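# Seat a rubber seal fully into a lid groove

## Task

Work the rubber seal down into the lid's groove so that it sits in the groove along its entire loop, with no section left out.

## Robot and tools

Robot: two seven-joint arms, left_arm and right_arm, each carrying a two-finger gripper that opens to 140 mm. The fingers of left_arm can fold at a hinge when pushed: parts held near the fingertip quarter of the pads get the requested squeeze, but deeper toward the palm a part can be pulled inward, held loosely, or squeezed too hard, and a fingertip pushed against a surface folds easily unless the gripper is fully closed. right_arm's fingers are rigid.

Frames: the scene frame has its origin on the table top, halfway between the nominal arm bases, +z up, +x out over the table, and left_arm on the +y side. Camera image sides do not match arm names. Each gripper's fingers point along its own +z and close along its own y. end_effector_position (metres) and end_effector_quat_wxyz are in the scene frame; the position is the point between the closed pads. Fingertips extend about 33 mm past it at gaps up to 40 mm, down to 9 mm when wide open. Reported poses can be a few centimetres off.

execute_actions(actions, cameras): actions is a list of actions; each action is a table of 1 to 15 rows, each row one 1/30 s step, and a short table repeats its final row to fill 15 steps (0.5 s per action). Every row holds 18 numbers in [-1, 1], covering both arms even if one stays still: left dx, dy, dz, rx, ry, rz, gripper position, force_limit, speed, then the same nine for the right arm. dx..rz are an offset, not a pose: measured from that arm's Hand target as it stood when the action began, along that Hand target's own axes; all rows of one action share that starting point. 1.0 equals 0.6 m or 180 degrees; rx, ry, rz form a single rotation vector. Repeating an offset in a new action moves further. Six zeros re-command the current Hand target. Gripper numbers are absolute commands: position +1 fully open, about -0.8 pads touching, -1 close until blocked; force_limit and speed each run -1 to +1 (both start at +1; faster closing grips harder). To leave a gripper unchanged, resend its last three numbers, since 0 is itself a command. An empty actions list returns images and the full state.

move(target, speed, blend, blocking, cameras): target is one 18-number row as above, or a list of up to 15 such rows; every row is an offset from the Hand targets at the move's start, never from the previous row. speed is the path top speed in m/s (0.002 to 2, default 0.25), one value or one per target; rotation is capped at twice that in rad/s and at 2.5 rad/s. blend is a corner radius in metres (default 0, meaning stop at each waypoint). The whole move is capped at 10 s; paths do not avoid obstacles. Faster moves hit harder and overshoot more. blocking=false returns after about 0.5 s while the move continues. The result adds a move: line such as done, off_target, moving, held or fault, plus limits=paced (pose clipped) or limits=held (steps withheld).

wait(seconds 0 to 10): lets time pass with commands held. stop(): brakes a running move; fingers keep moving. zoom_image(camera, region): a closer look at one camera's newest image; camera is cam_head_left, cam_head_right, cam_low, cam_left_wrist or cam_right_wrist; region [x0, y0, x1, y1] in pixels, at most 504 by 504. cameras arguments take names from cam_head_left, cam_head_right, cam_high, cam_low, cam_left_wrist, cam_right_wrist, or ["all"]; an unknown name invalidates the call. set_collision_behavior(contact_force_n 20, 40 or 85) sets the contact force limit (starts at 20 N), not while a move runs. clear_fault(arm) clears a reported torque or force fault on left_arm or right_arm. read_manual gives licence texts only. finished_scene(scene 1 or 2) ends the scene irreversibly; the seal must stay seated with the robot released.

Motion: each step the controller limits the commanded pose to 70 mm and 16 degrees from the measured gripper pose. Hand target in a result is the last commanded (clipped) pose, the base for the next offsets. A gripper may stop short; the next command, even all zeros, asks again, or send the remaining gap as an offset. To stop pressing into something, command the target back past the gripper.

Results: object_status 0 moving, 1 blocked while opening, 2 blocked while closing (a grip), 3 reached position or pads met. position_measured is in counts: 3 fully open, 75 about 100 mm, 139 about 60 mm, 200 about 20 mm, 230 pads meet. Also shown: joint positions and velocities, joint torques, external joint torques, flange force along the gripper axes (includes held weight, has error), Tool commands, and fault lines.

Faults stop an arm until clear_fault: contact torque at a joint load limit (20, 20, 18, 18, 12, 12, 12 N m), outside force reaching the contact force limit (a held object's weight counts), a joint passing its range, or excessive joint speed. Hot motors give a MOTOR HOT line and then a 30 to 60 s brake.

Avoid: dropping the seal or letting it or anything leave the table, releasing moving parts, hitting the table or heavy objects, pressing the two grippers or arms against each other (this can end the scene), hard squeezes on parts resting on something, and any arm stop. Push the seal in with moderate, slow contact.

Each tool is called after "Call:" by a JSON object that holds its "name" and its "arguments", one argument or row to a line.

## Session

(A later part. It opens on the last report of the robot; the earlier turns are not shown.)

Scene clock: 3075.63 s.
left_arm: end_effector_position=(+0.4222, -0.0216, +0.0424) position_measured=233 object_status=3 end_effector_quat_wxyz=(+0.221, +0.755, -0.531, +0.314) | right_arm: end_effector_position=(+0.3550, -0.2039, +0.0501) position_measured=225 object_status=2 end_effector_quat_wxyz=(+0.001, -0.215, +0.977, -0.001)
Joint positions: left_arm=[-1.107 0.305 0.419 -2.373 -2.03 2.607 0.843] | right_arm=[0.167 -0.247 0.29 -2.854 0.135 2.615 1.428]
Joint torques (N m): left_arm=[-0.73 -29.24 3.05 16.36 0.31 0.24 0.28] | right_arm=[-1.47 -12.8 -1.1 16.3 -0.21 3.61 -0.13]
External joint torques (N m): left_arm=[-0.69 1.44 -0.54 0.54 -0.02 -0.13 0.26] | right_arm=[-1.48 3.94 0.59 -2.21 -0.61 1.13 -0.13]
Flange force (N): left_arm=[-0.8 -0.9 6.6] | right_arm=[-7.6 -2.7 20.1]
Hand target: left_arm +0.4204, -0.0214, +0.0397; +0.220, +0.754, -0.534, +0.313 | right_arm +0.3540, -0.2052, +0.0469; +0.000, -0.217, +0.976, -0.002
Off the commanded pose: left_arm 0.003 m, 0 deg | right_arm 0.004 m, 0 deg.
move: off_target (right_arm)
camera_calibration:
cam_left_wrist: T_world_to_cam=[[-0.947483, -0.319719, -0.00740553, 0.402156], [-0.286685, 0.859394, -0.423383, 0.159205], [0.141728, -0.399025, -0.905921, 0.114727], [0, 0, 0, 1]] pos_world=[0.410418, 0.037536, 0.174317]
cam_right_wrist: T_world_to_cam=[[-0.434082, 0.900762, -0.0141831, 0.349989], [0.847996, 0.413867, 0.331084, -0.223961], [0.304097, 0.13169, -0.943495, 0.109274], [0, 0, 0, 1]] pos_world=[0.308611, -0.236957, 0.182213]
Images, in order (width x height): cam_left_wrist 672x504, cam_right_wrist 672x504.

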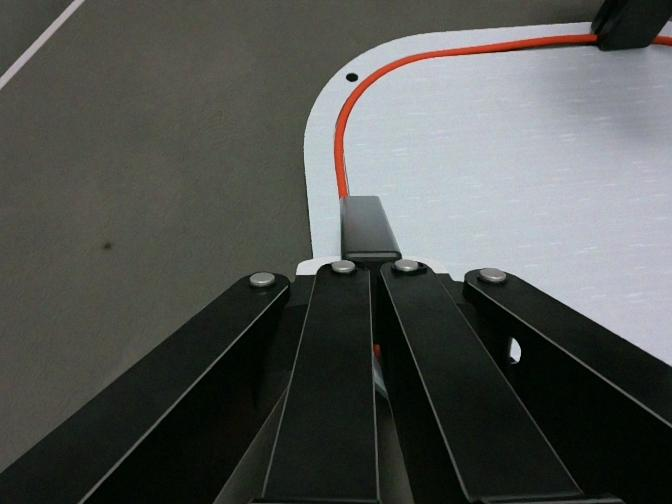

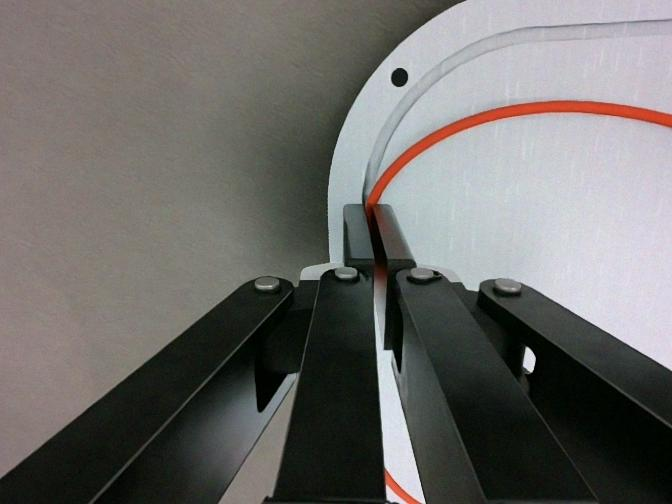

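Call:
{"name": "move", "arguments": {
  "target": [
    [0,0,0,0,0,0,-1,-1,0, -0.0024,0.0013,-0.0035,0,0,0,-0.66,-1,-1],
    [0,0,0,0,0,0,-1,-1,0, -0.0024,0.0013,-0.037,0,0,0,-0.66,-1,-1]
  ],
  "speed": 0.04,
  "cameras": ["cam_right_wrist", "cam_left_wrist"]
}}

Scene clock: 3086.03 s.
left_arm: end_effector_position=(+0.4222, -0.0216, +0.0424) position_measured=233 object_status=3 end_effector_quat_wxyz=(+0.221, +0.755, -0.531, +0.314) | right_arm: end_effector_position=(+0.3552, -0.2043, +0.0686) position_measured=213 object_status=3 end_effector_quat_wxyz=(+0.000, -0.215, +0.977, -0.002)
Joint positions: left_arm=[-1.107 0.305 0.419 -2.373 -2.03 2.607 0.843] | right_arm=[0.178 -0.306 0.278 -2.843 0.139 2.543 1.423]
Joint velocities: left_arm=[within noise] | right_arm=[0.002 0 -0.002 -0.001 -0.001 -0.005 -0.001]
Joint torques (N m): left_arm=[-0.74 -29.23 3.01 16.32 0.3 0.23 0.25] | right_arm=[0.25 -16.39 -1.98 19.46 0.41 2.17 -0.17]
External joint torques (N m): left_arm=[-0.71 1.41 -0.58 0.51 -0.03 -0.13 0.23] | right_arm=[0.25 -0.56 0.04 -0.11 -0.05 -0.3 -0.17]
Flange force (N): left_arm=[-0.7 -0.8 6.5] | right_arm=[2.5 0.2 -3.0]
Hand target: left_arm +0.4204, -0.0214, +0.0397; +0.220, +0.754, -0.534, +0.313 | right_arm +0.3550, -0.2038, +0.0691; +0.000, -0.217, +0.976, -0.002
Off the commanded pose: left_arm 0.003 m, 0 deg | right_arm 0.001 m, 0 deg.
move: done
camera_calibration:
cam_left_wrist: T_world_to_cam=[[-0.947483, -0.319719, -0.00740553, 0.402156], [-0.286685, 0.859394, -0.423383, 0.159205], [0.141728, -0.399025, -0.905921, 0.114727], [0, 0, 0, 1]] pos_world=[0.410418, 0.037536, 0.174317]
cam_right_wrist: T_world_to_cam=[[-0.434912, 0.90032, -0.01658, 0.351115], [0.847899, 0.41565, 0.329095, -0.229478], [0.303182, 0.129069, -0.944151, 0.126548], [0, 0, 0, 1]] pos_world=[0.308911, -0.237067, 0.200822]
Images, in order (width x height): cam_left_wrist 672x504, cam_right_wrist 672x504.

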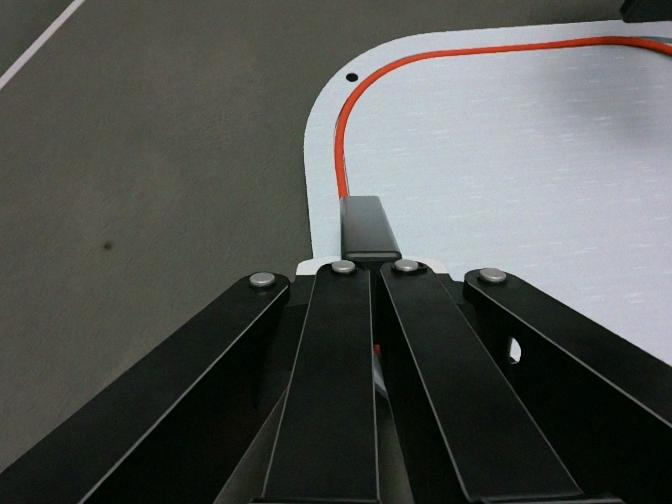

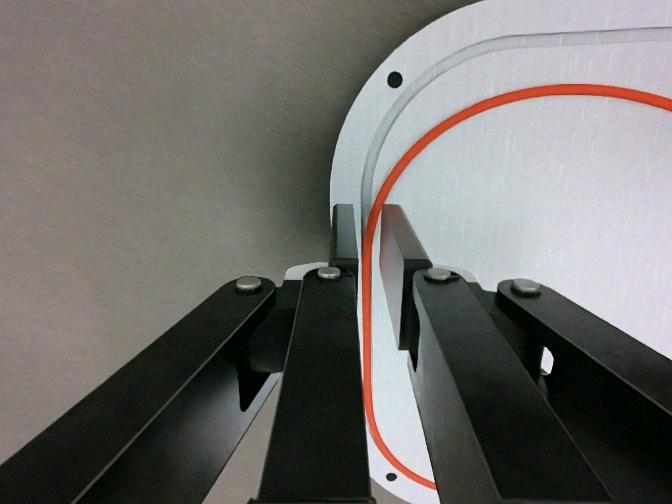

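Call:
{"name": "zoom_image", "arguments": {
  "camera": "cam_right_wrist",
  "region": [310, 120, 470, 360]
}}

Call:
{"name": "zoom_image", "arguments": {
  "camera": "cam_right_wrist",
  "region": [330, 300, 480, 504]
}}

Scaled by 2.100 from the camera's 672x504 image, which has a finer 960x720 frame.

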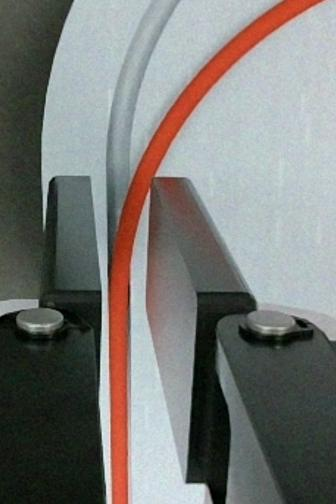

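Scaled by 2.471 from the camera's 672x504 image, which has a finer 960x720 frame.

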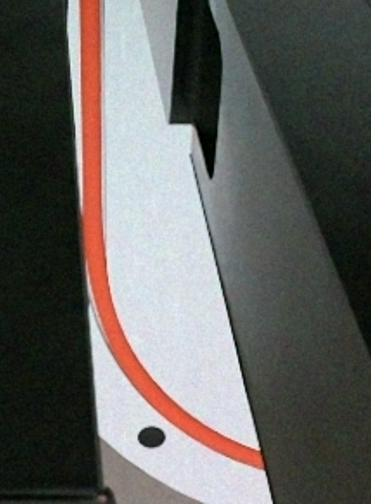

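Call:
{"name": "move", "arguments": {
  "target": [
    [0,0,0,0,0,0,-1,-1,0, -0.02,0,0,0,0,0,-1,-1,-1],
    [0,0,0,0,0,0,-1,-1,0, -0.02,0,0.0252,0,0,0,-1,-1,-1],
    [0,0,0,0,0,0,-1,-1,0, -0.02,0,0.0360,0,0,0,-1,-1,-1]
  ],
  "speed": [0.04,0.06,0.02],
  "cameras": ["cam_right_wrist", "cam_left_wrist"]
}}

Scene clock: 3101.43 s.
left_arm: end_effector_position=(+0.4222, -0.0216, +0.0424) position_measured=233 object_status=3 end_effector_quat_wxyz=(+0.221, +0.755, -0.531, +0.314) | right_arm: end_effector_position=(+0.3676, -0.1988, +0.0502) position_measured=230 object_status=3 end_effector_quat_wxyz=(+0.001, -0.218, +0.976, -0.001)
Joint positions: left_arm=[-1.107 0.305 0.419 -2.373 -2.03 2.607 0.843] | right_arm=[0.153 -0.207 0.298 -2.813 0.115 2.614 1.435]
Joint velocities: left_arm=[within noise] | right_arm=[-0.001 0 0 -0.001 -0.001 0.004 0]
Joint torques (N m): left_arm=[-0.73 -29.21 2.99 16.35 0.3 0.23 0.27] | right_arm=[0.02 -15.4 0.3 17.18 0.31 3.11 0.28]
External joint torques (N m): left_arm=[-0.91 1.45 -0.81 0.59 -0.03 -0.17 0.25] | right_arm=[0.06 2.67 1.86 -1.32 -0.11 0.65 0.28]
Flange force (N): left_arm=[-0.5 -0.6 7.0] | right_arm=[-5.0 3.0 12.7]
Hand target: left_arm +0.4204, -0.0214, +0.0397; +0.220, +0.754, -0.534, +0.313 | right_arm +0.3658, -0.1988, +0.0475; +0.000, -0.217, +0.976, -0.002
Off the commanded pose: left_arm 0.003 m, 0 deg | right_arm 0.003 m, 0 deg.
move: done
camera_calibration:
cam_left_wrist: T_world_to_cam=[[-0.947483, -0.319719, -0.00740553, 0.402156], [-0.286685, 0.859394, -0.423383, 0.159205], [0.141728, -0.399025, -0.905921, 0.114727], [0, 0, 0, 1]] pos_world=[0.410418, 0.037536, 0.174317]
cam_right_wrist: T_world_to_cam=[[-0.439664, 0.898044, -0.0146054, 0.352441], [0.845198, 0.419183, 0.331552, -0.234704], [0.30387, 0.133427, -0.943324, 0.105317], [0, 0, 0, 1]] pos_world=[0.321324, -0.232176, 0.182312]
Images, in order (width x height): cam_left_wrist 672x504, cam_right_wrist 672x504.

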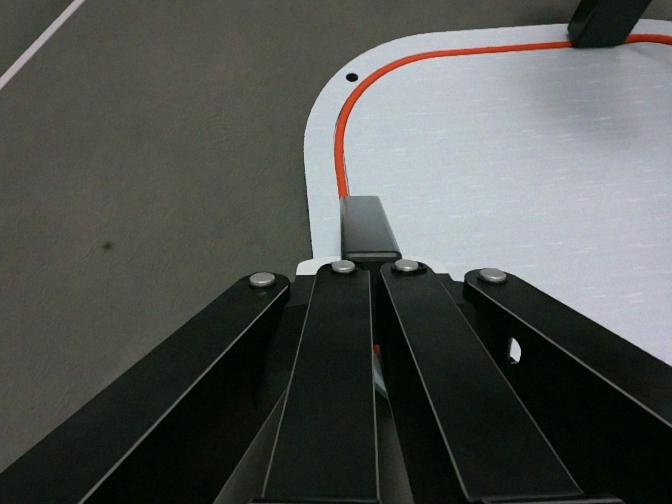

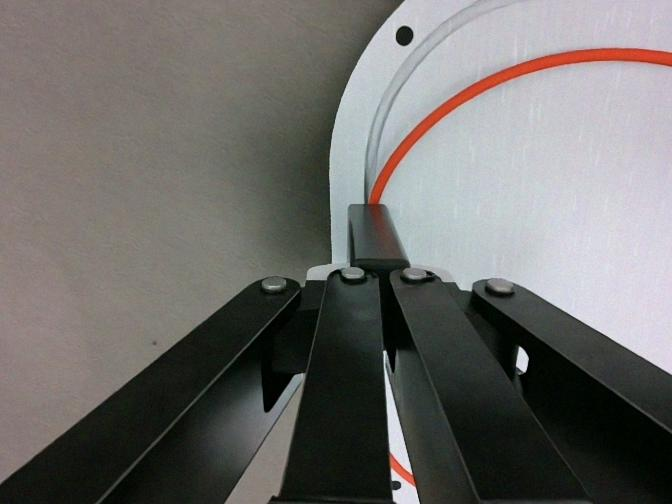

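Call:
{"name": "move", "arguments": {
  "target": [
    [0.0041,-0.0027,-0.0023,0,0,0,-1,-1,0, 0,0,-0.008,0,0,0,-1,-1,-1],
    [0.0159,-0.0027,-0.0141,0,0,0,-1,-1,0, 0,0,-0.05,0,0,0,-1,-1,-1],
    [0.0239,-0.0054,-0.2751,0,0,0,-1,-1,0, 0,-0.2,-0.12,0,0,0,-1,-1,-1]
  ],
  "speed": [0.02,0.04,0.12],
  "cameras": ["cam_right_wrist", "cam_left_wrist"]
}}

Scene clock: 3135.73 s.
left_arm: end_effector_position=(+0.3881, +0.0805, +0.1658) position_measured=233 object_status=3 end_effector_quat_wxyz=(+0.219, +0.753, -0.536, +0.313) | right_arm: end_effector_position=(+0.4169, -0.3071, +0.1202) position_measured=230 object_status=3 end_effector_quat_wxyz=(+0.001, -0.213, +0.977, -0.001)
Joint positions: left_arm=[-1.002 -0.296 0.454 -2.715 -1.382 2.768 0.424] | right_arm=[0.073 -0.314 0.049 -2.692 0.02 2.382 1.204]
Joint velocities: left_arm=[0 0 0 -0.003 0 0.001 -0.006] | right_arm=[within noise]
Joint torques (N m): left_arm=[-0.17 -14.68 -4.43 21.23 1.44 0.74 -0.19] | right_arm=[-0.57 -18 -0.03 22.01 0.19 2.3 -0.2]
External joint torques (N m): left_arm=[-0.13 0.1 -1.05 1.48 0.52 -0.29 -0.21] | right_arm=[-0.62 0.47 0.57 0.21 -0.35 -0.2 -0.2]
Flange force (N): left_arm=[5.1 -3.0 -0.9] | right_arm=[-1.9 -1.2 0.3]
Hand target: left_arm +0.3878, +0.0801, +0.1666; +0.220, +0.754, -0.534, +0.313 | right_arm +0.4165, -0.3073, +0.1199; +0.000, -0.217, +0.976, -0.002
Off the commanded pose: left_arm 0.001 m, 0 deg | right_arm 0.001 m, 0 deg.
move: done
camera_calibration:
cam_left_wrist: T_world_to_cam=[[-0.950116, -0.311545, -0.0148148, 0.404932], [-0.27695, 0.864555, -0.419337, 0.10909], [0.143451, -0.394316, -0.90771, 0.271322], [0, 0, 0, 1]] pos_world=[0.376023, 0.138827, 0.298026]
cam_right_wrist: T_world_to_cam=[[-0.431057, 0.902211, -0.0143464, 0.470037], [0.849146, 0.410979, 0.331733, -0.258393], [0.305189, 0.130814, -0.943264, 0.169465], [0, 0, 0, 1]] pos_world=[0.370307, -0.340047, 0.252311]
Images, in order (width x height): cam_left_wrist 672x504, cam_right_wrist 672x504.

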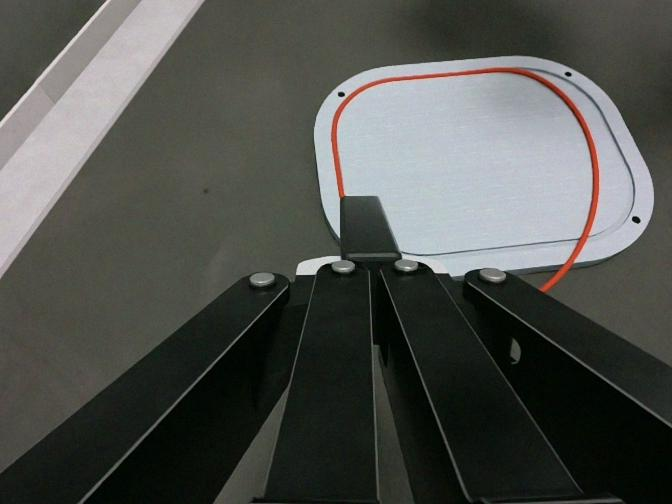

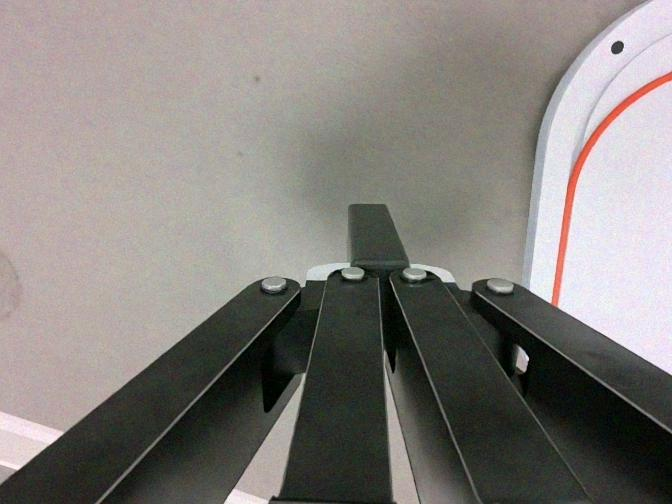

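Call:
{"name": "zoom_image", "arguments": {
  "camera": "cam_left_wrist",
  "region": [300, 40, 670, 310]
}}

Call:
{"name": "zoom_image", "arguments": {
  "camera": "cam_left_wrist",
  "region": [310, 60, 460, 200]
}}

Call:
{"name": "zoom_image", "arguments": {
  "camera": "cam_left_wrist",
  "region": [440, 50, 660, 200]
}}

Scaled by 1.362 from the camera's 672x504 image, which has a finer 960x720 frame.

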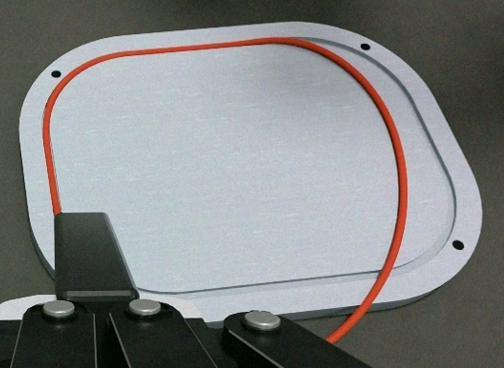

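Scaled by 3.360 from the camera's 672x504 image, which has a finer 960x720 frame.

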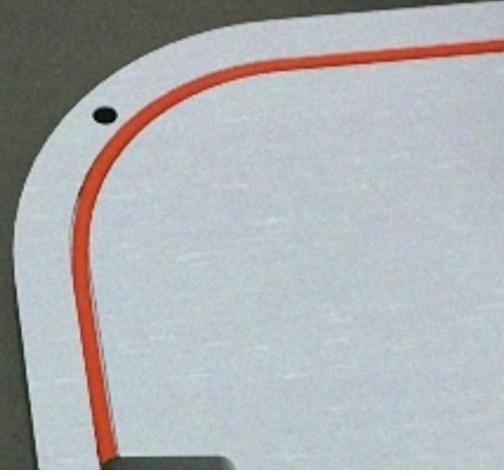

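Scaled by 2.291 from the camera's 672x504 image, which has a finer 960x720 frame.

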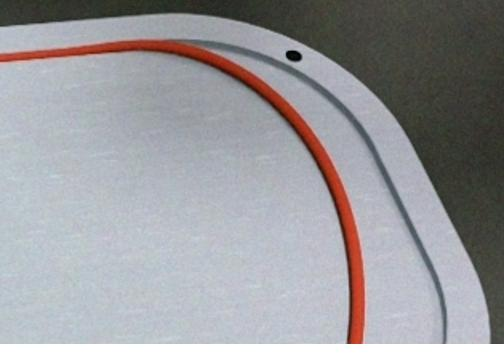

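Call:
{"name": "move", "arguments": {
  "target": [
    [0.03,0.0,-0.2,0,0,0,-1,-1,0, 0,0,0,0,0,0,-1,-1,-1]
  ],
  "speed": [0.15],
  "cameras": ["cam_left_wrist", "cam_low"]
}}

Scene clock: 3176.33 s.
left_arm: end_effector_position=(+0.3637, +0.1483, +0.2644) position_measured=233 object_status=3 end_effector_quat_wxyz=(+0.218, +0.751, -0.538, +0.314) | right_arm: end_effector_position=(+0.4169, -0.3071, +0.1202) position_measured=230 object_status=3 end_effector_quat_wxyz=(+0.001, -0.213, +0.977, -0.001)
Joint positions: left_arm=[-0.568 -0.694 0.256 -2.833 -0.805 2.507 -0.046] | right_arm=[0.073 -0.314 0.049 -2.692 0.02 2.382 1.204]
Joint velocities: left_arm=[-0.001 -0.001 0.001 0 0.001 0 -0.007] | right_arm=[within noise]
Joint torques (N m): left_arm=[-0.18 -6.32 -5.11 25.55 0.45 1.46 -0.28] | right_arm=[-0.56 -17.95 0.1 22.05 0.27 2.3 -0.19]
External joint torques (N m): left_arm=[-0.23 0.98 -1.16 1.93 -0.28 -0.46 -0.29] | right_arm=[-0.62 0.42 0.67 0.29 -0.27 -0.19 -0.19]
Flange force (N): left_arm=[6.6 -5.4 2.3] | right_arm=[-2.1 -1.1 0.1]
Hand target: left_arm +0.3638, +0.1480, +0.2642; +0.220, +0.754, -0.534, +0.313 | right_arm +0.4165, -0.3073, +0.1199; +0.000, -0.217, +0.976, -0.002
Off the commanded pose: left_arm 0.000 m, 1 deg | right_arm 0.001 m, 0 deg.
move: done
camera_calibration:
cam_left_wrist: T_world_to_cam=[[-0.951022, -0.308578, -0.018356, 0.405185], [-0.272732, 0.865537, -0.420076, 0.0834576], [0.145514, -0.394495, -0.907303, 0.3902], [0, 0, 0, 1]] pos_world=[0.351322, 0.206728, 0.396526]
Images, in order (width x height): cam_low 672x504, cam_left_wrist 672x504.

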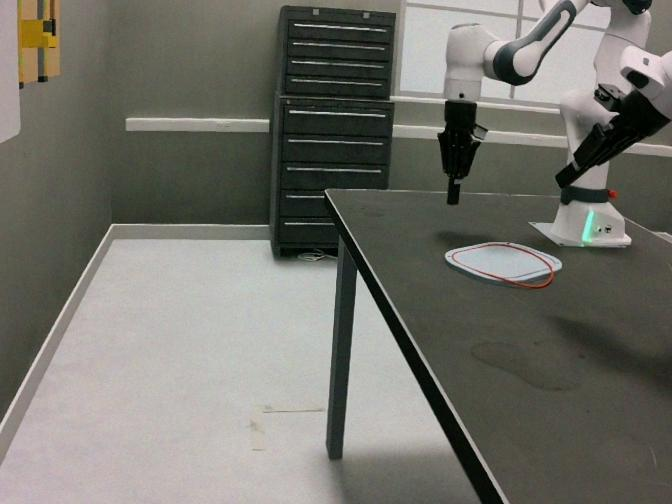

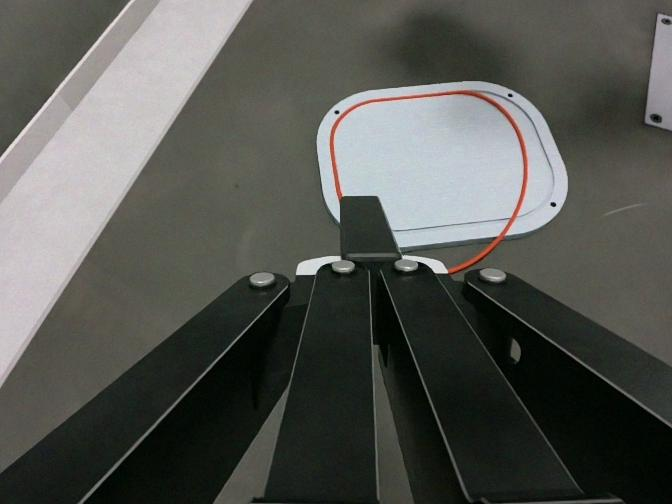

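Call:
{"name": "zoom_image", "arguments": {
  "camera": "cam_low",
  "region": [430, 230, 580, 300]
}}

Scaled by 3.360 from the camera's 672x504 image, which has a finer 960x720 frame.

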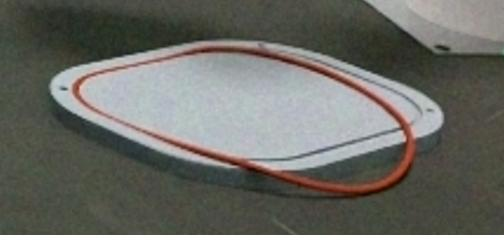

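Call:
{"name": "move", "arguments": {
  "target": [
    [0,0,0,0,0,0,-1,-1,0, -0.2417,0.4318,0,0,0,0.3556,-1,-1,-1],
    [0,0,0,0,0,0,-1,-1,0, -0.2417,0.4318,0.079,0,0,0.3556,-0.35,-1,-1]
  ],
  "speed": [0.15,0.08],
  "cameras": ["cam_left_wrist", "cam_right_wrist", "cam_low"]
}}

Scene clock: 3252.70 s.
left_arm: end_effector_position=(+0.3637, +0.1483, +0.2644) position_measured=233 object_status=3 end_effector_quat_wxyz=(+0.219, +0.752, -0.537, +0.314) | right_arm: end_effector_position=(+0.4375, -0.0129, +0.0703) position_measured=173 object_status=0 end_effector_quat_wxyz=(+0.000, +0.331, +0.944, -0.004)
Joint positions: left_arm=[-0.568 -0.694 0.256 -2.833 -0.805 2.506 -0.048] | right_arm=[0.357 0.169 0.351 -2.289 -0.096 2.44 2.98]
Joint torques (N m): left_arm=[-0.5 -6.44 -4.62 25.5 0.73 1.51 -0.16] | right_arm=[-0.24 -33.24 2.21 21.05 0.76 2.73 0.27]
External joint torques (N m): left_arm=[-0.56 0.89 -0.66 1.8 0 -0.43 -0.18] | right_arm=[-0.2 -1.12 0.3 0.24 0.15 0.23 0.27]
Flange force (N): left_arm=[5.5 -6.1 2.5] | right_arm=[1.0 -2.3 -2.0]
Hand target: left_arm +0.3638, +0.1480, +0.2642; +0.220, +0.754, -0.534, +0.313 | right_arm +0.4385, -0.0114, +0.0716; +0.001, +0.334, +0.943, -0.001
Off the commanded pose: left_arm 0.000 m, 0 deg | right_arm 0.002 m, 0 deg.
joint sent to its limit (right arm) — joint 7 (wrist roll), upper limit. The joint targets still meet the commanded pose.
move: done
camera_calibration:
cam_left_wrist: T_world_to_cam=[[-0.950462, -0.310405, -0.0164446, 0.404799], [-0.275141, 0.86474, -0.420146, 0.0845502], [0.144636, -0.394808, -0.907308, 0.390546], [0, 0, 0, 1]] pos_world=[0.351522, 0.206728, 0.396525]
cam_right_wrist: T_world_to_cam=[[0.61119, 0.791261, -0.0188032, -0.244307], [0.750311, -0.571669, 0.332005, -0.349677], [0.251953, -0.217026, -0.94309, 0.0963969], [0, 0, 0, 1]] pos_world=[0.387397, 0.0143317, 0.202412]
Images, in order (width x height): cam_low 672x504, cam_left_wrist 672x504, cam_right_wrist 672x504.

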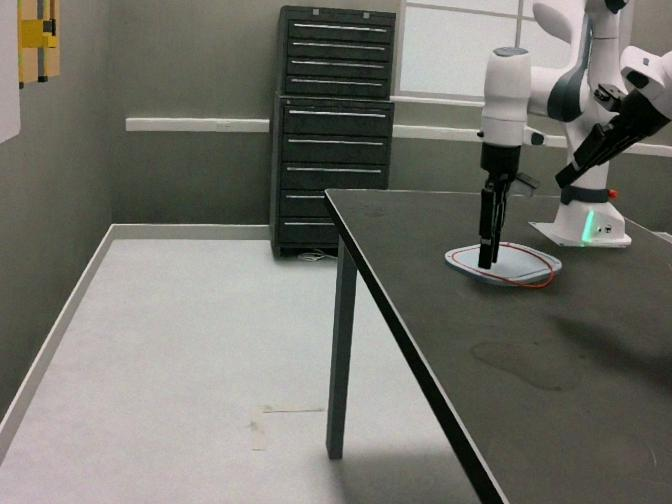

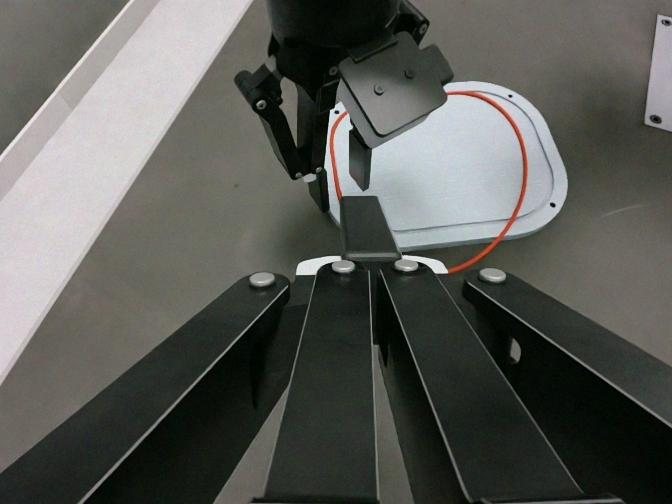

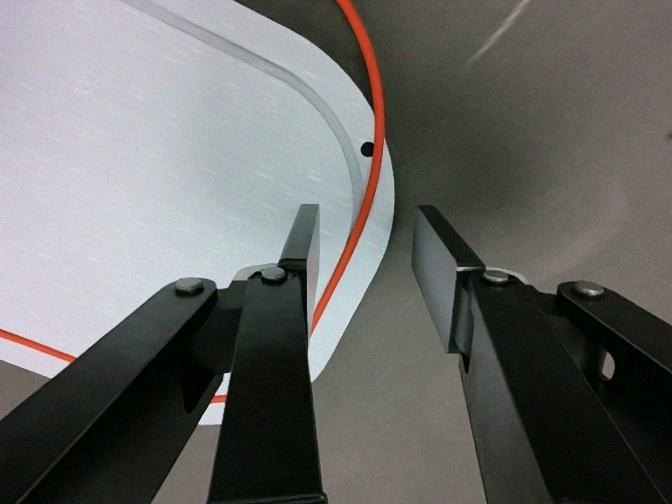

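Call:
{"name": "zoom_image", "arguments": {
  "camera": "cam_right_wrist",
  "region": [270, 100, 450, 360]
}}

Scaled by 1.938 from the camera's 672x504 image, which has a finer 960x720 frame.

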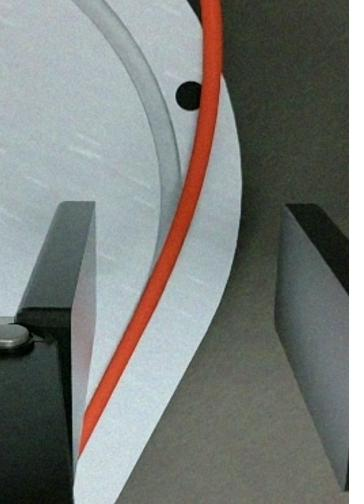

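Call:
{"name": "move", "arguments": {
  "target": [
    [0,0,0,0,0,0,-1,-1,0, 0.0233,-0.0067,0,0,0,-0.0167,-0.35,-1,-1]
  ],
  "speed": [0.06],
  "cameras": ["cam_right_wrist"]
}}

Scene clock: 3298.33 s.
left_arm: end_effector_position=(+0.3637, +0.1483, +0.2644) position_measured=233 object_status=3 end_effector_quat_wxyz=(+0.219, +0.752, -0.537, +0.314) | right_arm: end_effector_position=(+0.4250, -0.0059, +0.0713) position_measured=173 object_status=3 end_effector_quat_wxyz=(+0.001, +0.311, +0.951, -0.003)
Joint positions: left_arm=[-0.568 -0.694 0.256 -2.833 -0.805 2.506 -0.048] | right_arm=[0.359 0.152 0.373 -2.31 -0.094 2.447 2.961]
Joint velocities: left_arm=[within noise] | right_arm=[0 0 0 0.001 0 0.001 -0.006]
Joint torques (N m): left_arm=[-0.53 -6.4 -4.64 25.54 0.73 1.53 -0.22] | right_arm=[-0.93 -32.35 2.9 20.08 0.77 2.74 -0.22]
External joint torques (N m): left_arm=[-0.52 0.88 -0.63 1.92 0 -0.39 -0.24] | right_arm=[-1.01 -1.22 0.98 -0.57 0.16 0.25 -0.22]
Flange force (N): left_arm=[5.8 -6.3 2.4] | right_arm=[0.7 -6.7 -2.8]
Hand target: left_arm +0.3638, +0.1480, +0.2642; +0.220, +0.754, -0.534, +0.313 | right_arm +0.4251, -0.0057, +0.0716; +0.001, +0.309, +0.951, -0.001
Off the commanded pose: left_arm 0.000 m, 0 deg | right_arm 0.000 m, 0 deg.
move: done
camera_calibration:
cam_right_wrist: T_world_to_cam=[[0.576736, 0.816766, -0.016407, -0.227611], [0.773425, -0.539445, 0.332886, -0.346354], [0.263039, -0.204677, -0.942824, 0.0974153], [0, 0, 0, 1]] pos_world=[0.373526, 0.0190045, 0.203407]
Images, in order (width x height): cam_right_wrist 672x504.

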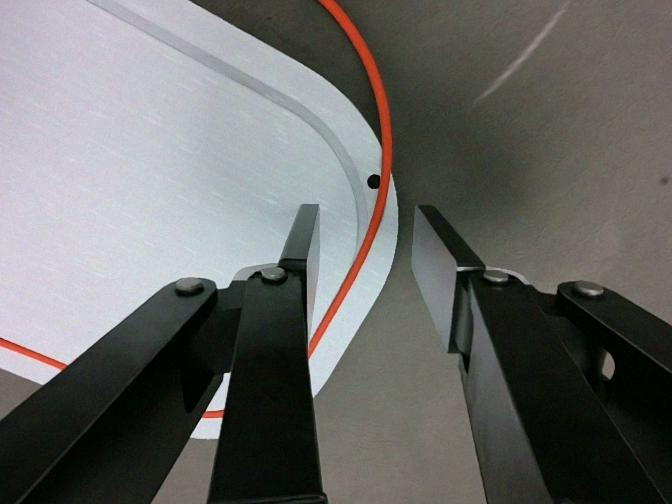

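Call:
{"name": "zoom_image", "arguments": {
  "camera": "cam_right_wrist",
  "region": [290, 100, 450, 340]
}}

Scaled by 2.100 from the camera's 672x504 image, which has a finer 960x720 frame.

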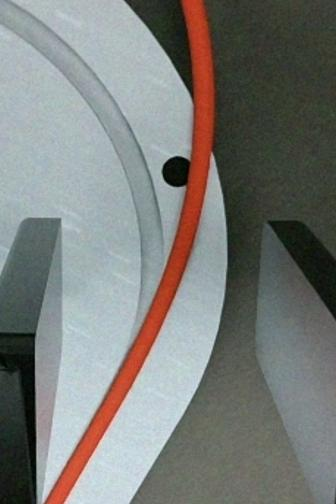

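Call:
{"name": "move", "arguments": {
  "target": [
    [0,0,0,0,0,0,-1,-1,0, 0,-0.0017,0.0275,0,0,0,-0.35,-1,-1],
    [0,0,0,0,0,0,-1,-1,0, 0,-0.0017,0.0352,0,0,0,-0.35,-1,-1]
  ],
  "speed": [0.06,0.02],
  "cameras": ["cam_right_wrist"]
}}

Scene clock: 3319.83 s.
left_arm: end_effector_position=(+0.3637, +0.1483, +0.2644) position_measured=233 object_status=3 end_effector_quat_wxyz=(+0.219, +0.752, -0.537, +0.314) | right_arm: end_effector_position=(+0.4247, -0.0066, +0.0515) position_measured=173 object_status=3 end_effector_quat_wxyz=(+0.000, +0.308, +0.951, -0.001)
Joint positions: left_arm=[-0.568 -0.694 0.256 -2.833 -0.805 2.506 -0.048] | right_arm=[0.363 0.193 0.364 -2.322 -0.116 2.497 2.969]
Joint velocities: left_arm=[within noise] | right_arm=[0.001 0 0 0.001 -0.001 0.003 0.003]
Joint torques (N m): left_arm=[-0.5 -6.44 -4.62 25.55 0.73 1.51 -0.18] | right_arm=[0.01 -32.12 2.53 19.51 0.26 2.84 0.32]
External joint torques (N m): left_arm=[-0.51 0.94 -0.61 1.79 -0.01 -0.43 -0.2] | right_arm=[-0.06 -0.19 0.19 -0.51 -0.31 0.34 0.32]
Flange force (N): left_arm=[5.5 -6.3 2.4] | right_arm=[1.3 -1.9 1.2]
Hand target: left_arm +0.3638, +0.1480, +0.2642; +0.220, +0.754, -0.534, +0.313 | right_arm +0.4245, -0.0066, +0.0504; +0.001, +0.309, +0.951, -0.001
Off the commanded pose: left_arm 0.000 m, 0 deg | right_arm 0.001 m, 0 deg.
move: done
camera_calibration:
cam_right_wrist: T_world_to_cam=[[0.572249, 0.819959, -0.0140776, -0.225415], [0.776697, -0.536387, 0.330198, -0.341066], [0.263198, -0.19989, -0.943807, 0.0785863], [0, 0, 0, 1]] pos_world=[0.373215, 0.0175958, 0.183617]
Images, in order (width x height): cam_right_wrist 672x504.

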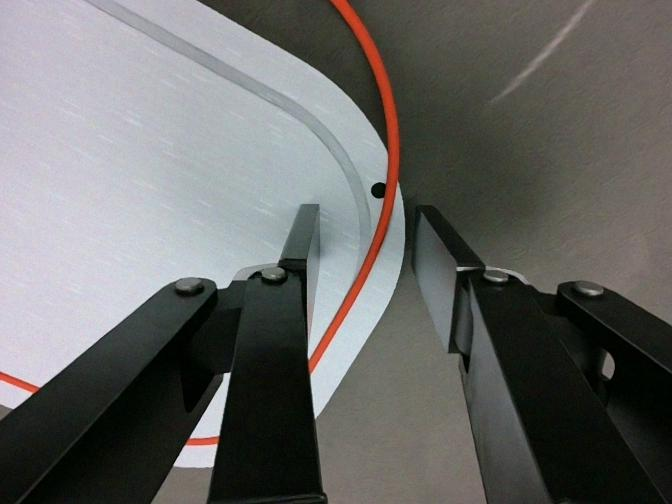

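Call:
{"name": "move", "arguments": {
  "target": [
    [0,0,0,0,0,0,-1,-1,0, 0,0,0.0013,0,0,0,-0.35,-1,-1],
    [0,0,0,0,0,0,-1,-1,0, 0,0,0.0013,0,0,0,-1,-1,-1]
  ],
  "speed": [0.02,0.02],
  "cameras": ["cam_right_wrist","cam_left_wrist"]
}}

Scene clock: 3327.83 s.
left_arm: end_effector_position=(+0.3637, +0.1483, +0.2644) position_measured=233 object_status=3 end_effector_quat_wxyz=(+0.219, +0.752, -0.537, +0.314) | right_arm: end_effector_position=(+0.4249, -0.0065, +0.0507) position_measured=225 object_status=0 end_effector_quat_wxyz=(+0.000, +0.309, +0.951, -0.001)
Joint positions: left_arm=[-0.568 -0.694 0.256 -2.833 -0.805 2.506 -0.048] | right_arm=[0.364 0.194 0.364 -2.322 -0.117 2.499 2.971]
Joint torques (N m): left_arm=[-0.52 -6.39 -4.66 25.47 0.74 1.52 -0.19] | right_arm=[-0.23 -32.09 2.59 19.55 0.16 2.73 0.26]
External joint torques (N m): left_arm=[-0.56 0.9 -0.71 1.83 0.01 -0.41 -0.21] | right_arm=[-0.21 -0.21 0.32 -0.4 -0.41 0.23 0.26]
Flange force (N): left_arm=[5.7 -6.0 2.4] | right_arm=[1.0 -1.6 0.8]
Hand target: left_arm +0.3638, +0.1480, +0.2642; +0.220, +0.754, -0.534, +0.313 | right_arm +0.4245, -0.0066, +0.0497; +0.001, +0.309, +0.951, -0.001
Off the commanded pose: left_arm 0.000 m, 0 deg | right_arm 0.001 m, 0 deg.
move: done
camera_calibration:
cam_left_wrist: T_world_to_cam=[[-0.950462, -0.310405, -0.0164446, 0.404799], [-0.275141, 0.86474, -0.420146, 0.0845502], [0.144636, -0.394808, -0.907308, 0.390546], [0, 0, 0, 1]] pos_world=[0.351522, 0.206728, 0.396525]
cam_right_wrist: T_world_to_cam=[[0.573397, 0.819169, -0.0133357, -0.226096], [0.775711, -0.537596, 0.33055, -0.340665], [0.263607, -0.199881, -0.943694, 0.077698], [0, 0, 0, 1]] pos_world=[0.373419, 0.017601, 0.182915]
Images, in order (width x height): cam_left_wrist 672x504, cam_right_wrist 672x504.

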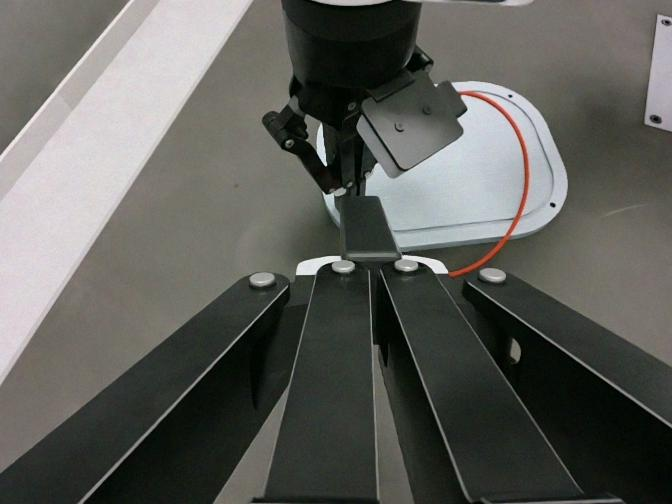

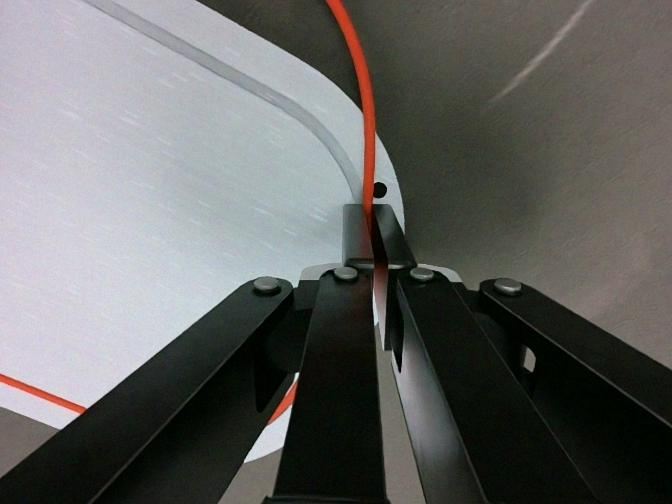

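Call:
{"name": "zoom_image", "arguments": {
  "camera": "cam_right_wrist",
  "region": [290, 100, 450, 340]
}}

Scaled by 2.100 from the camera's 672x504 image, which has a finer 960x720 frame.

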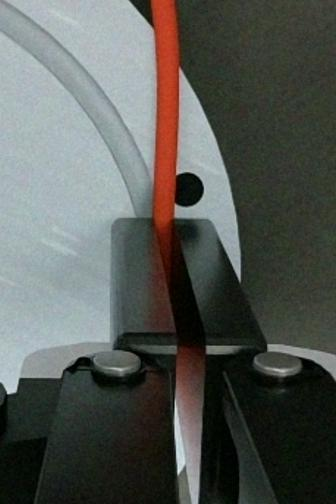

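Call:
{"name": "move", "arguments": {
  "target": [
    [0,0,0,0,0,0,-1,-1,0, 0,-0.0040,-0.0008,0,0,0,-1,-1,-1]
  ],
  "speed": [0.02],
  "cameras": ["cam_right_wrist"]
}}

Scene clock: 3375.83 s.
left_arm: end_effector_position=(+0.3637, +0.1483, +0.2644) position_measured=233 object_status=3 end_effector_quat_wxyz=(+0.219, +0.752, -0.537, +0.314) | right_arm: end_effector_position=(+0.4237, -0.0078, +0.0506) position_measured=225 object_status=2 end_effector_quat_wxyz=(+0.001, +0.308, +0.951, -0.001)
Joint positions: left_arm=[-0.568 -0.694 0.256 -2.833 -0.805 2.506 -0.048] | right_arm=[0.364 0.19 0.364 -2.329 -0.117 2.503 2.971]
Joint torques (N m): left_arm=[-0.54 -6.46 -4.64 25.55 0.74 1.52 -0.19] | right_arm=[-0.76 -32.79 2.67 18.78 0.39 2.61 0.06]
External joint torques (N m): left_arm=[-0.51 0.76 -0.62 1.96 0 -0.4 -0.21] | right_arm=[-0.72 -0.97 0.47 -1.2 -0.17 0.1 0.06]
Flange force (N): left_arm=[5.7 -6.1 2.0] | right_arm=[1.3 -7.0 -1.8]
Hand target: left_arm +0.3638, +0.1480, +0.2642; +0.220, +0.754, -0.534, +0.313 | right_arm +0.4231, -0.0086, +0.0501; +0.001, +0.309, +0.951, -0.001
Off the commanded pose: left_arm 0.000 m, 0 deg | right_arm 0.001 m, 0 deg.
move: done
camera_calibration:
cam_right_wrist: T_world_to_cam=[[0.573145, 0.819346, -0.0133041, -0.224253], [0.775526, -0.537105, 0.331779, -0.340159], [0.264696, -0.200475, -0.943263, 0.0771112], [0, 0, 0, 1]] pos_world=[0.371921, 0.0164983, 0.18261]
Images, in order (width x height): cam_right_wrist 672x504.

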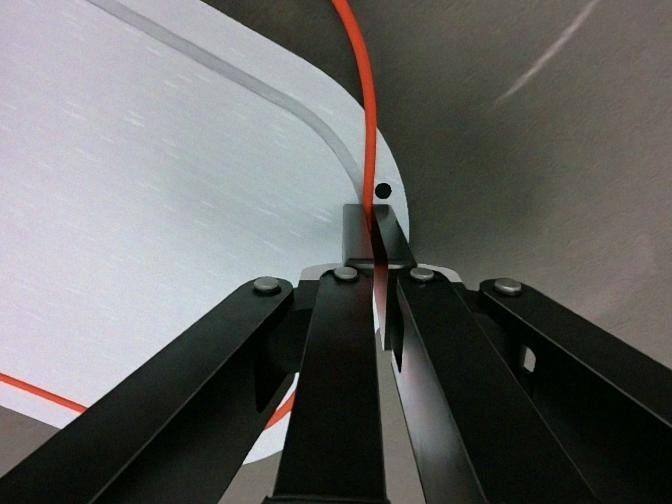

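Call:
{"name": "zoom_image", "arguments": {
  "camera": "cam_right_wrist",
  "region": [290, 100, 450, 340]
}}

Scaled by 2.100 from the camera's 672x504 image, which has a finer 960x720 frame.

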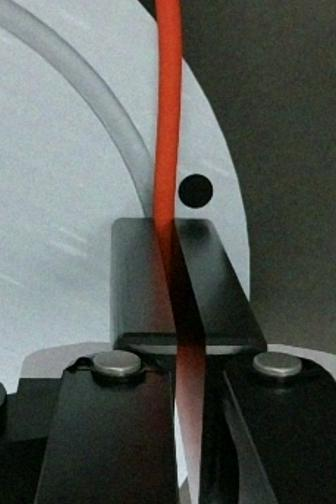

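Call:
{"name": "move", "arguments": {
  "target": [
    [0,0,0,0,0,0,-1,-1,0, 0,-0.0030,-0.0012,0,0,0,-1,-1,-1]
  ],
  "speed": [0.02],
  "cameras": ["cam_right_wrist"]
}}

Call:
{"name": "zoom_image", "arguments": {
  "camera": "cam_right_wrist",
  "region": [290, 100, 450, 340]
}}

Scene clock: 3389.07 s.
left_arm: end_effector_position=(+0.3637, +0.1483, +0.2644) position_measured=233 object_status=3 end_effector_quat_wxyz=(+0.219, +0.752, -0.537, +0.314) | right_arm: end_effector_position=(+0.4226, -0.0091, +0.0513) position_measured=225 object_status=2 end_effector_quat_wxyz=(+0.002, +0.308, +0.951, -0.001)
Joint positions: left_arm=[-0.568 -0.694 0.256 -2.833 -0.805 2.506 -0.048] | right_arm=[0.364 0.184 0.364 -2.335 -0.117 2.503 2.971]
Joint torques (N m): left_arm=[-0.54 -6.41 -4.62 25.53 0.74 1.52 -0.16] | right_arm=[-1.06 -32.78 2.82 18.79 0.73 2.51 -0.1]
External joint torques (N m): left_arm=[-0.57 0.97 -0.63 1.86 0.01 -0.41 -0.18] | right_arm=[-1 -1.21 0.72 -1.19 0.17 0 -0.1]
Flange force (N): left_arm=[5.6 -6.6 2.8] | right_arm=[1.0 -8.3 -3.5]
Hand target: left_arm +0.3638, +0.1480, +0.2642; +0.220, +0.754, -0.534, +0.313 | right_arm +0.4220, -0.0100, +0.0509; +0.001, +0.309, +0.951, -0.001
Off the commanded pose: left_arm 0.000 m, 0 deg | right_arm 0.001 m, 0 deg.
move: done
camera_calibration:
cam_right_wrist: T_world_to_cam=[[0.573253, 0.819267, -0.0134913, -0.222577], [0.775033, -0.536811, 0.333403, -0.340226], [0.265904, -0.20158, -0.942688, 0.0773054], [0, 0, 0, 1]] pos_world=[0.370724, 0.015296, 0.183305]
Images, in order (width x height): cam_right_wrist 672x504.

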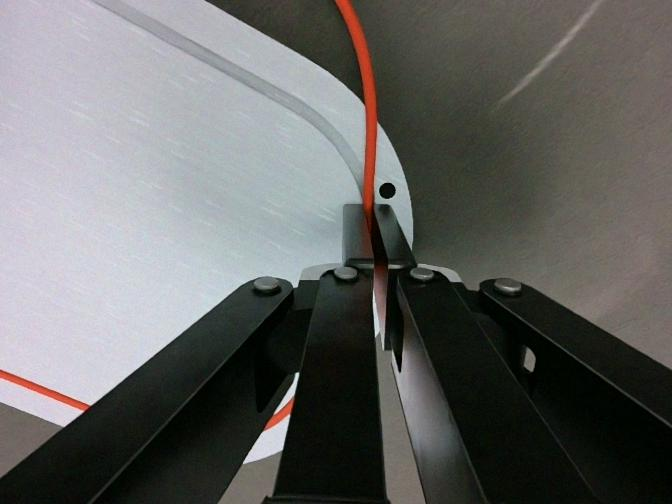

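Scaled by 2.100 from the camera's 672x504 image, which has a finer 960x720 frame.

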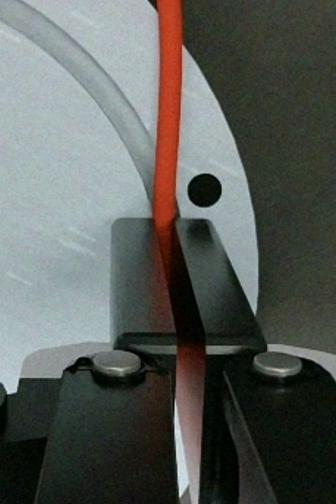

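Call:
{"name": "move", "arguments": {
  "target": [
    [0,0,0,0,0,0,-1,-1,0, 0,-0.0003,0.0065,0,0,0,-1,-1,-1]
  ],
  "speed": [0.02],
  "cameras": ["cam_right_wrist"]
}}

Call:
{"name": "zoom_image", "arguments": {
  "camera": "cam_right_wrist",
  "region": [290, 100, 450, 340]
}}

Scene clock: 3397.20 s.
left_arm: end_effector_position=(+0.3637, +0.1483, +0.2644) position_measured=233 object_status=3 end_effector_quat_wxyz=(+0.219, +0.752, -0.537, +0.314) | right_arm: end_effector_position=(+0.4227, -0.0090, +0.0506) position_measured=225 object_status=2 end_effector_quat_wxyz=(+0.002, +0.309, +0.951, -0.001)
Joint positions: left_arm=[-0.568 -0.694 0.256 -2.833 -0.805 2.506 -0.048] | right_arm=[0.364 0.185 0.363 -2.336 -0.117 2.507 2.971]
Joint torques (N m): left_arm=[-0.51 -6.41 -4.65 25.52 0.73 1.52 -0.19] | right_arm=[-0.81 -28.98 1.99 18.44 0.31 3.33 0.07]
External joint torques (N m): left_arm=[-0.49 0.93 -0.64 1.84 0 -0.41 -0.21] | right_arm=[-0.68 2.62 -0.07 -1.55 -0.25 0.81 0.07]
Flange force (N): left_arm=[5.6 -6.3 2.4] | right_arm=[-0.6 0.1 8.5]
Hand target: left_arm +0.3638, +0.1480, +0.2642; +0.220, +0.754, -0.534, +0.313 | right_arm +0.4219, -0.0102, +0.0470; +0.001, +0.309, +0.951, -0.001
Off the commanded pose: left_arm 0.000 m, 0 deg | right_arm 0.004 m, 0 deg.
move: off_target (right_arm)
camera_calibration:
cam_right_wrist: T_world_to_cam=[[0.573573, 0.819068, -0.0119421, -0.222908], [0.774589, -0.537567, 0.333217, -0.339836], [0.266507, -0.200374, -0.942775, 0.0763996], [0, 0, 0, 1]] pos_world=[0.370726, 0.0152004, 0.182605]
Images, in order (width x height): cam_right_wrist 672x504.

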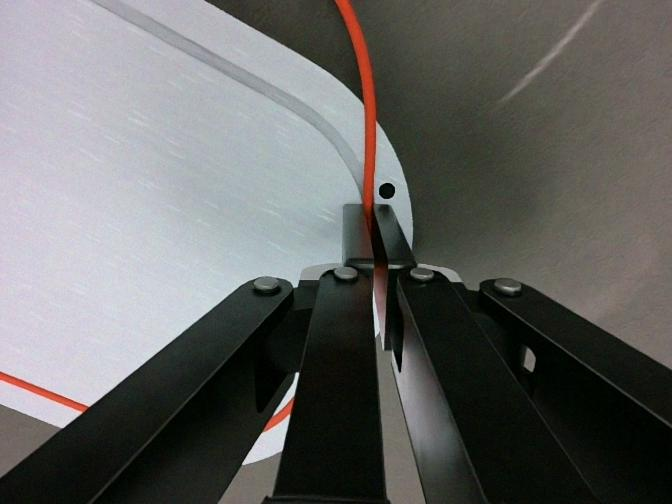

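Scaled by 2.100 from the camera's 672x504 image, which has a finer 960x720 frame.

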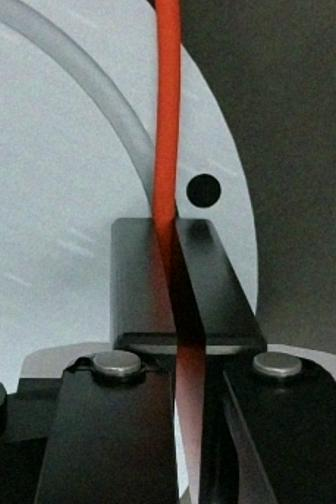

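Call:
{"name": "move", "arguments": {
  "target": [
    [0,0,0,0,0,0,-1,-1,0, 0,0,0.0025,0,0,0,-1,-1,-1]
  ],
  "speed": [0.02]
}}

Scene clock: 3402.40 s.
left_arm: end_effector_position=(+0.3637, +0.1483, +0.2644) position_measured=233 object_status=3 end_effector_quat_wxyz=(+0.219, +0.752, -0.537, +0.314) | right_arm: end_effector_position=(+0.4228, -0.0090, +0.0504) position_measured=225 object_status=2 end_effector_quat_wxyz=(+0.002, +0.309, +0.951, -0.001)
Joint positions: left_arm=[-0.568 -0.694 0.256 -2.833 -0.805 2.506 -0.048] | right_arm=[0.364 0.185 0.363 -2.336 -0.117 2.507 2.971]
Joint torques (N m): left_arm=[-0.55 -6.4 -4.65 25.51 0.75 1.52 -0.23] | right_arm=[-0.92 -27.45 1.61 18.25 -0.11 3.73 0.18]
External joint torques (N m): left_arm=[-0.55 0.93 -0.66 1.85 0.01 -0.4 -0.25] | right_arm=[-0.86 4.05 -0.49 -1.61 -0.67 1.23 0.18]
Flange force (N): left_arm=[5.8 -6.2 2.4] | right_arm=[-1.6 3.6 13.6]
Hand target: left_arm +0.3638, +0.1480, +0.2642; +0.220, +0.754, -0.534, +0.313 | right_arm +0.4219, -0.0102, +0.0455; +0.001, +0.309, +0.951, -0.001
Off the commanded pose: left_arm 0.000 m, 0 deg | right_arm 0.005 m, 0 deg.
move: off_target (right_arm)

Call:
{"name": "move", "arguments": {
  "target": [
    [0,0,0,0,0,0,-1,-1,0, 0,0.0025,-0.004,0,0,0,-0.66,-1,-1],
    [0,0,0,0,0,0,-1,-1,0, 0,0.0025,-0.040,0,0,0,-0.66,-1,-1]
  ],
  "speed": [0.02,0.04],
  "cameras": ["cam_right_wrist","cam_left_wrist"]
}}

Call:
{"name": "zoom_image", "arguments": {
  "camera": "cam_right_wrist",
  "region": [290, 100, 450, 340]
}}

Scene clock: 3409.83 s.
left_arm: end_effector_position=(+0.3637, +0.1483, +0.2644) position_measured=233 object_status=3 end_effector_quat_wxyz=(+0.219, +0.752, -0.537, +0.314) | right_arm: end_effector_position=(+0.4230, -0.0087, +0.0690) position_measured=213 object_status=3 end_effector_quat_wxyz=(+0.002, +0.310, +0.951, -0.001)
Joint positions: left_arm=[-0.568 -0.694 0.256 -2.833 -0.805 2.506 -0.048] | right_arm=[0.359 0.146 0.371 -2.327 -0.091 2.461 2.957]
Joint velocities: left_arm=[within noise] | right_arm=[0.001 0 0 -0.001 0.002 -0.005 -0.005]
Joint torques (N m): left_arm=[-0.54 -6.43 -4.64 25.52 0.73 1.53 -0.18] | right_arm=[-0.94 -31.82 2.77 20.57 0.79 2.3 -0.27]
External joint torques (N m): left_arm=[-0.56 0.89 -0.66 1.83 -0.01 -0.41 -0.2] | right_arm=[-0.88 -0.99 1.08 -0.02 0.19 -0.21 -0.27]
Flange force (N): left_arm=[5.6 -6.2 2.5] | right_arm=[0.1 -3.7 -3.8]
Hand target: left_arm +0.3638, +0.1480, +0.2642; +0.220, +0.754, -0.534, +0.313 | right_arm +0.4228, -0.0089, +0.0695; +0.001, +0.309, +0.951, -0.001
Off the commanded pose: left_arm 0.000 m, 0 deg | right_arm 0.001 m, 0 deg.
move: done
camera_calibration:
cam_left_wrist: T_world_to_cam=[[-0.950462, -0.310405, -0.0164446, 0.404799], [-0.275141, 0.86474, -0.420146, 0.0845502], [0.144636, -0.394808, -0.907308, 0.390546], [0, 0, 0, 1]] pos_world=[0.351522, 0.206728, 0.396525]
cam_right_wrist: T_world_to_cam=[[0.576273, 0.817151, -0.0131562, -0.224229], [0.772955, -0.539736, 0.333506, -0.345284], [0.265424, -0.20236, -0.942656, 0.0940956], [0, 0, 0, 1]] pos_world=[0.371131, 0.0159079, 0.200904]
Images, in order (width x height): cam_left_wrist 672x504, cam_right_wrist 672x504.

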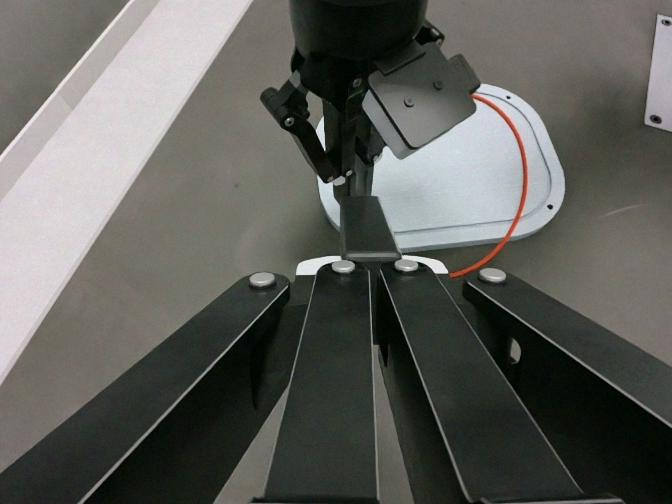

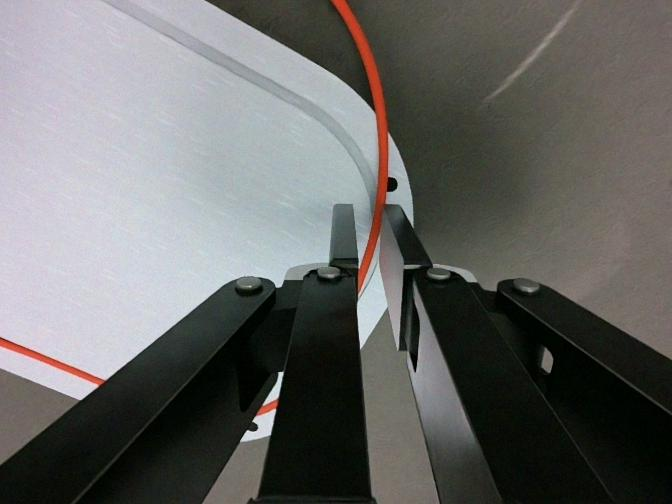

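Scaled by 2.100 from the camera's 672x504 image, which has a finer 960x720 frame.

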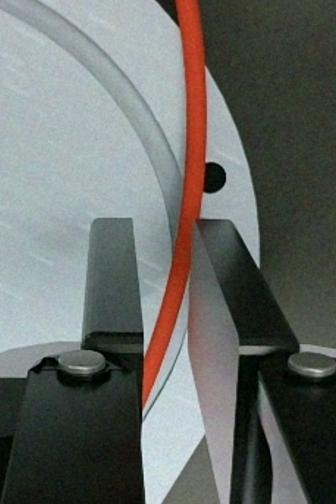

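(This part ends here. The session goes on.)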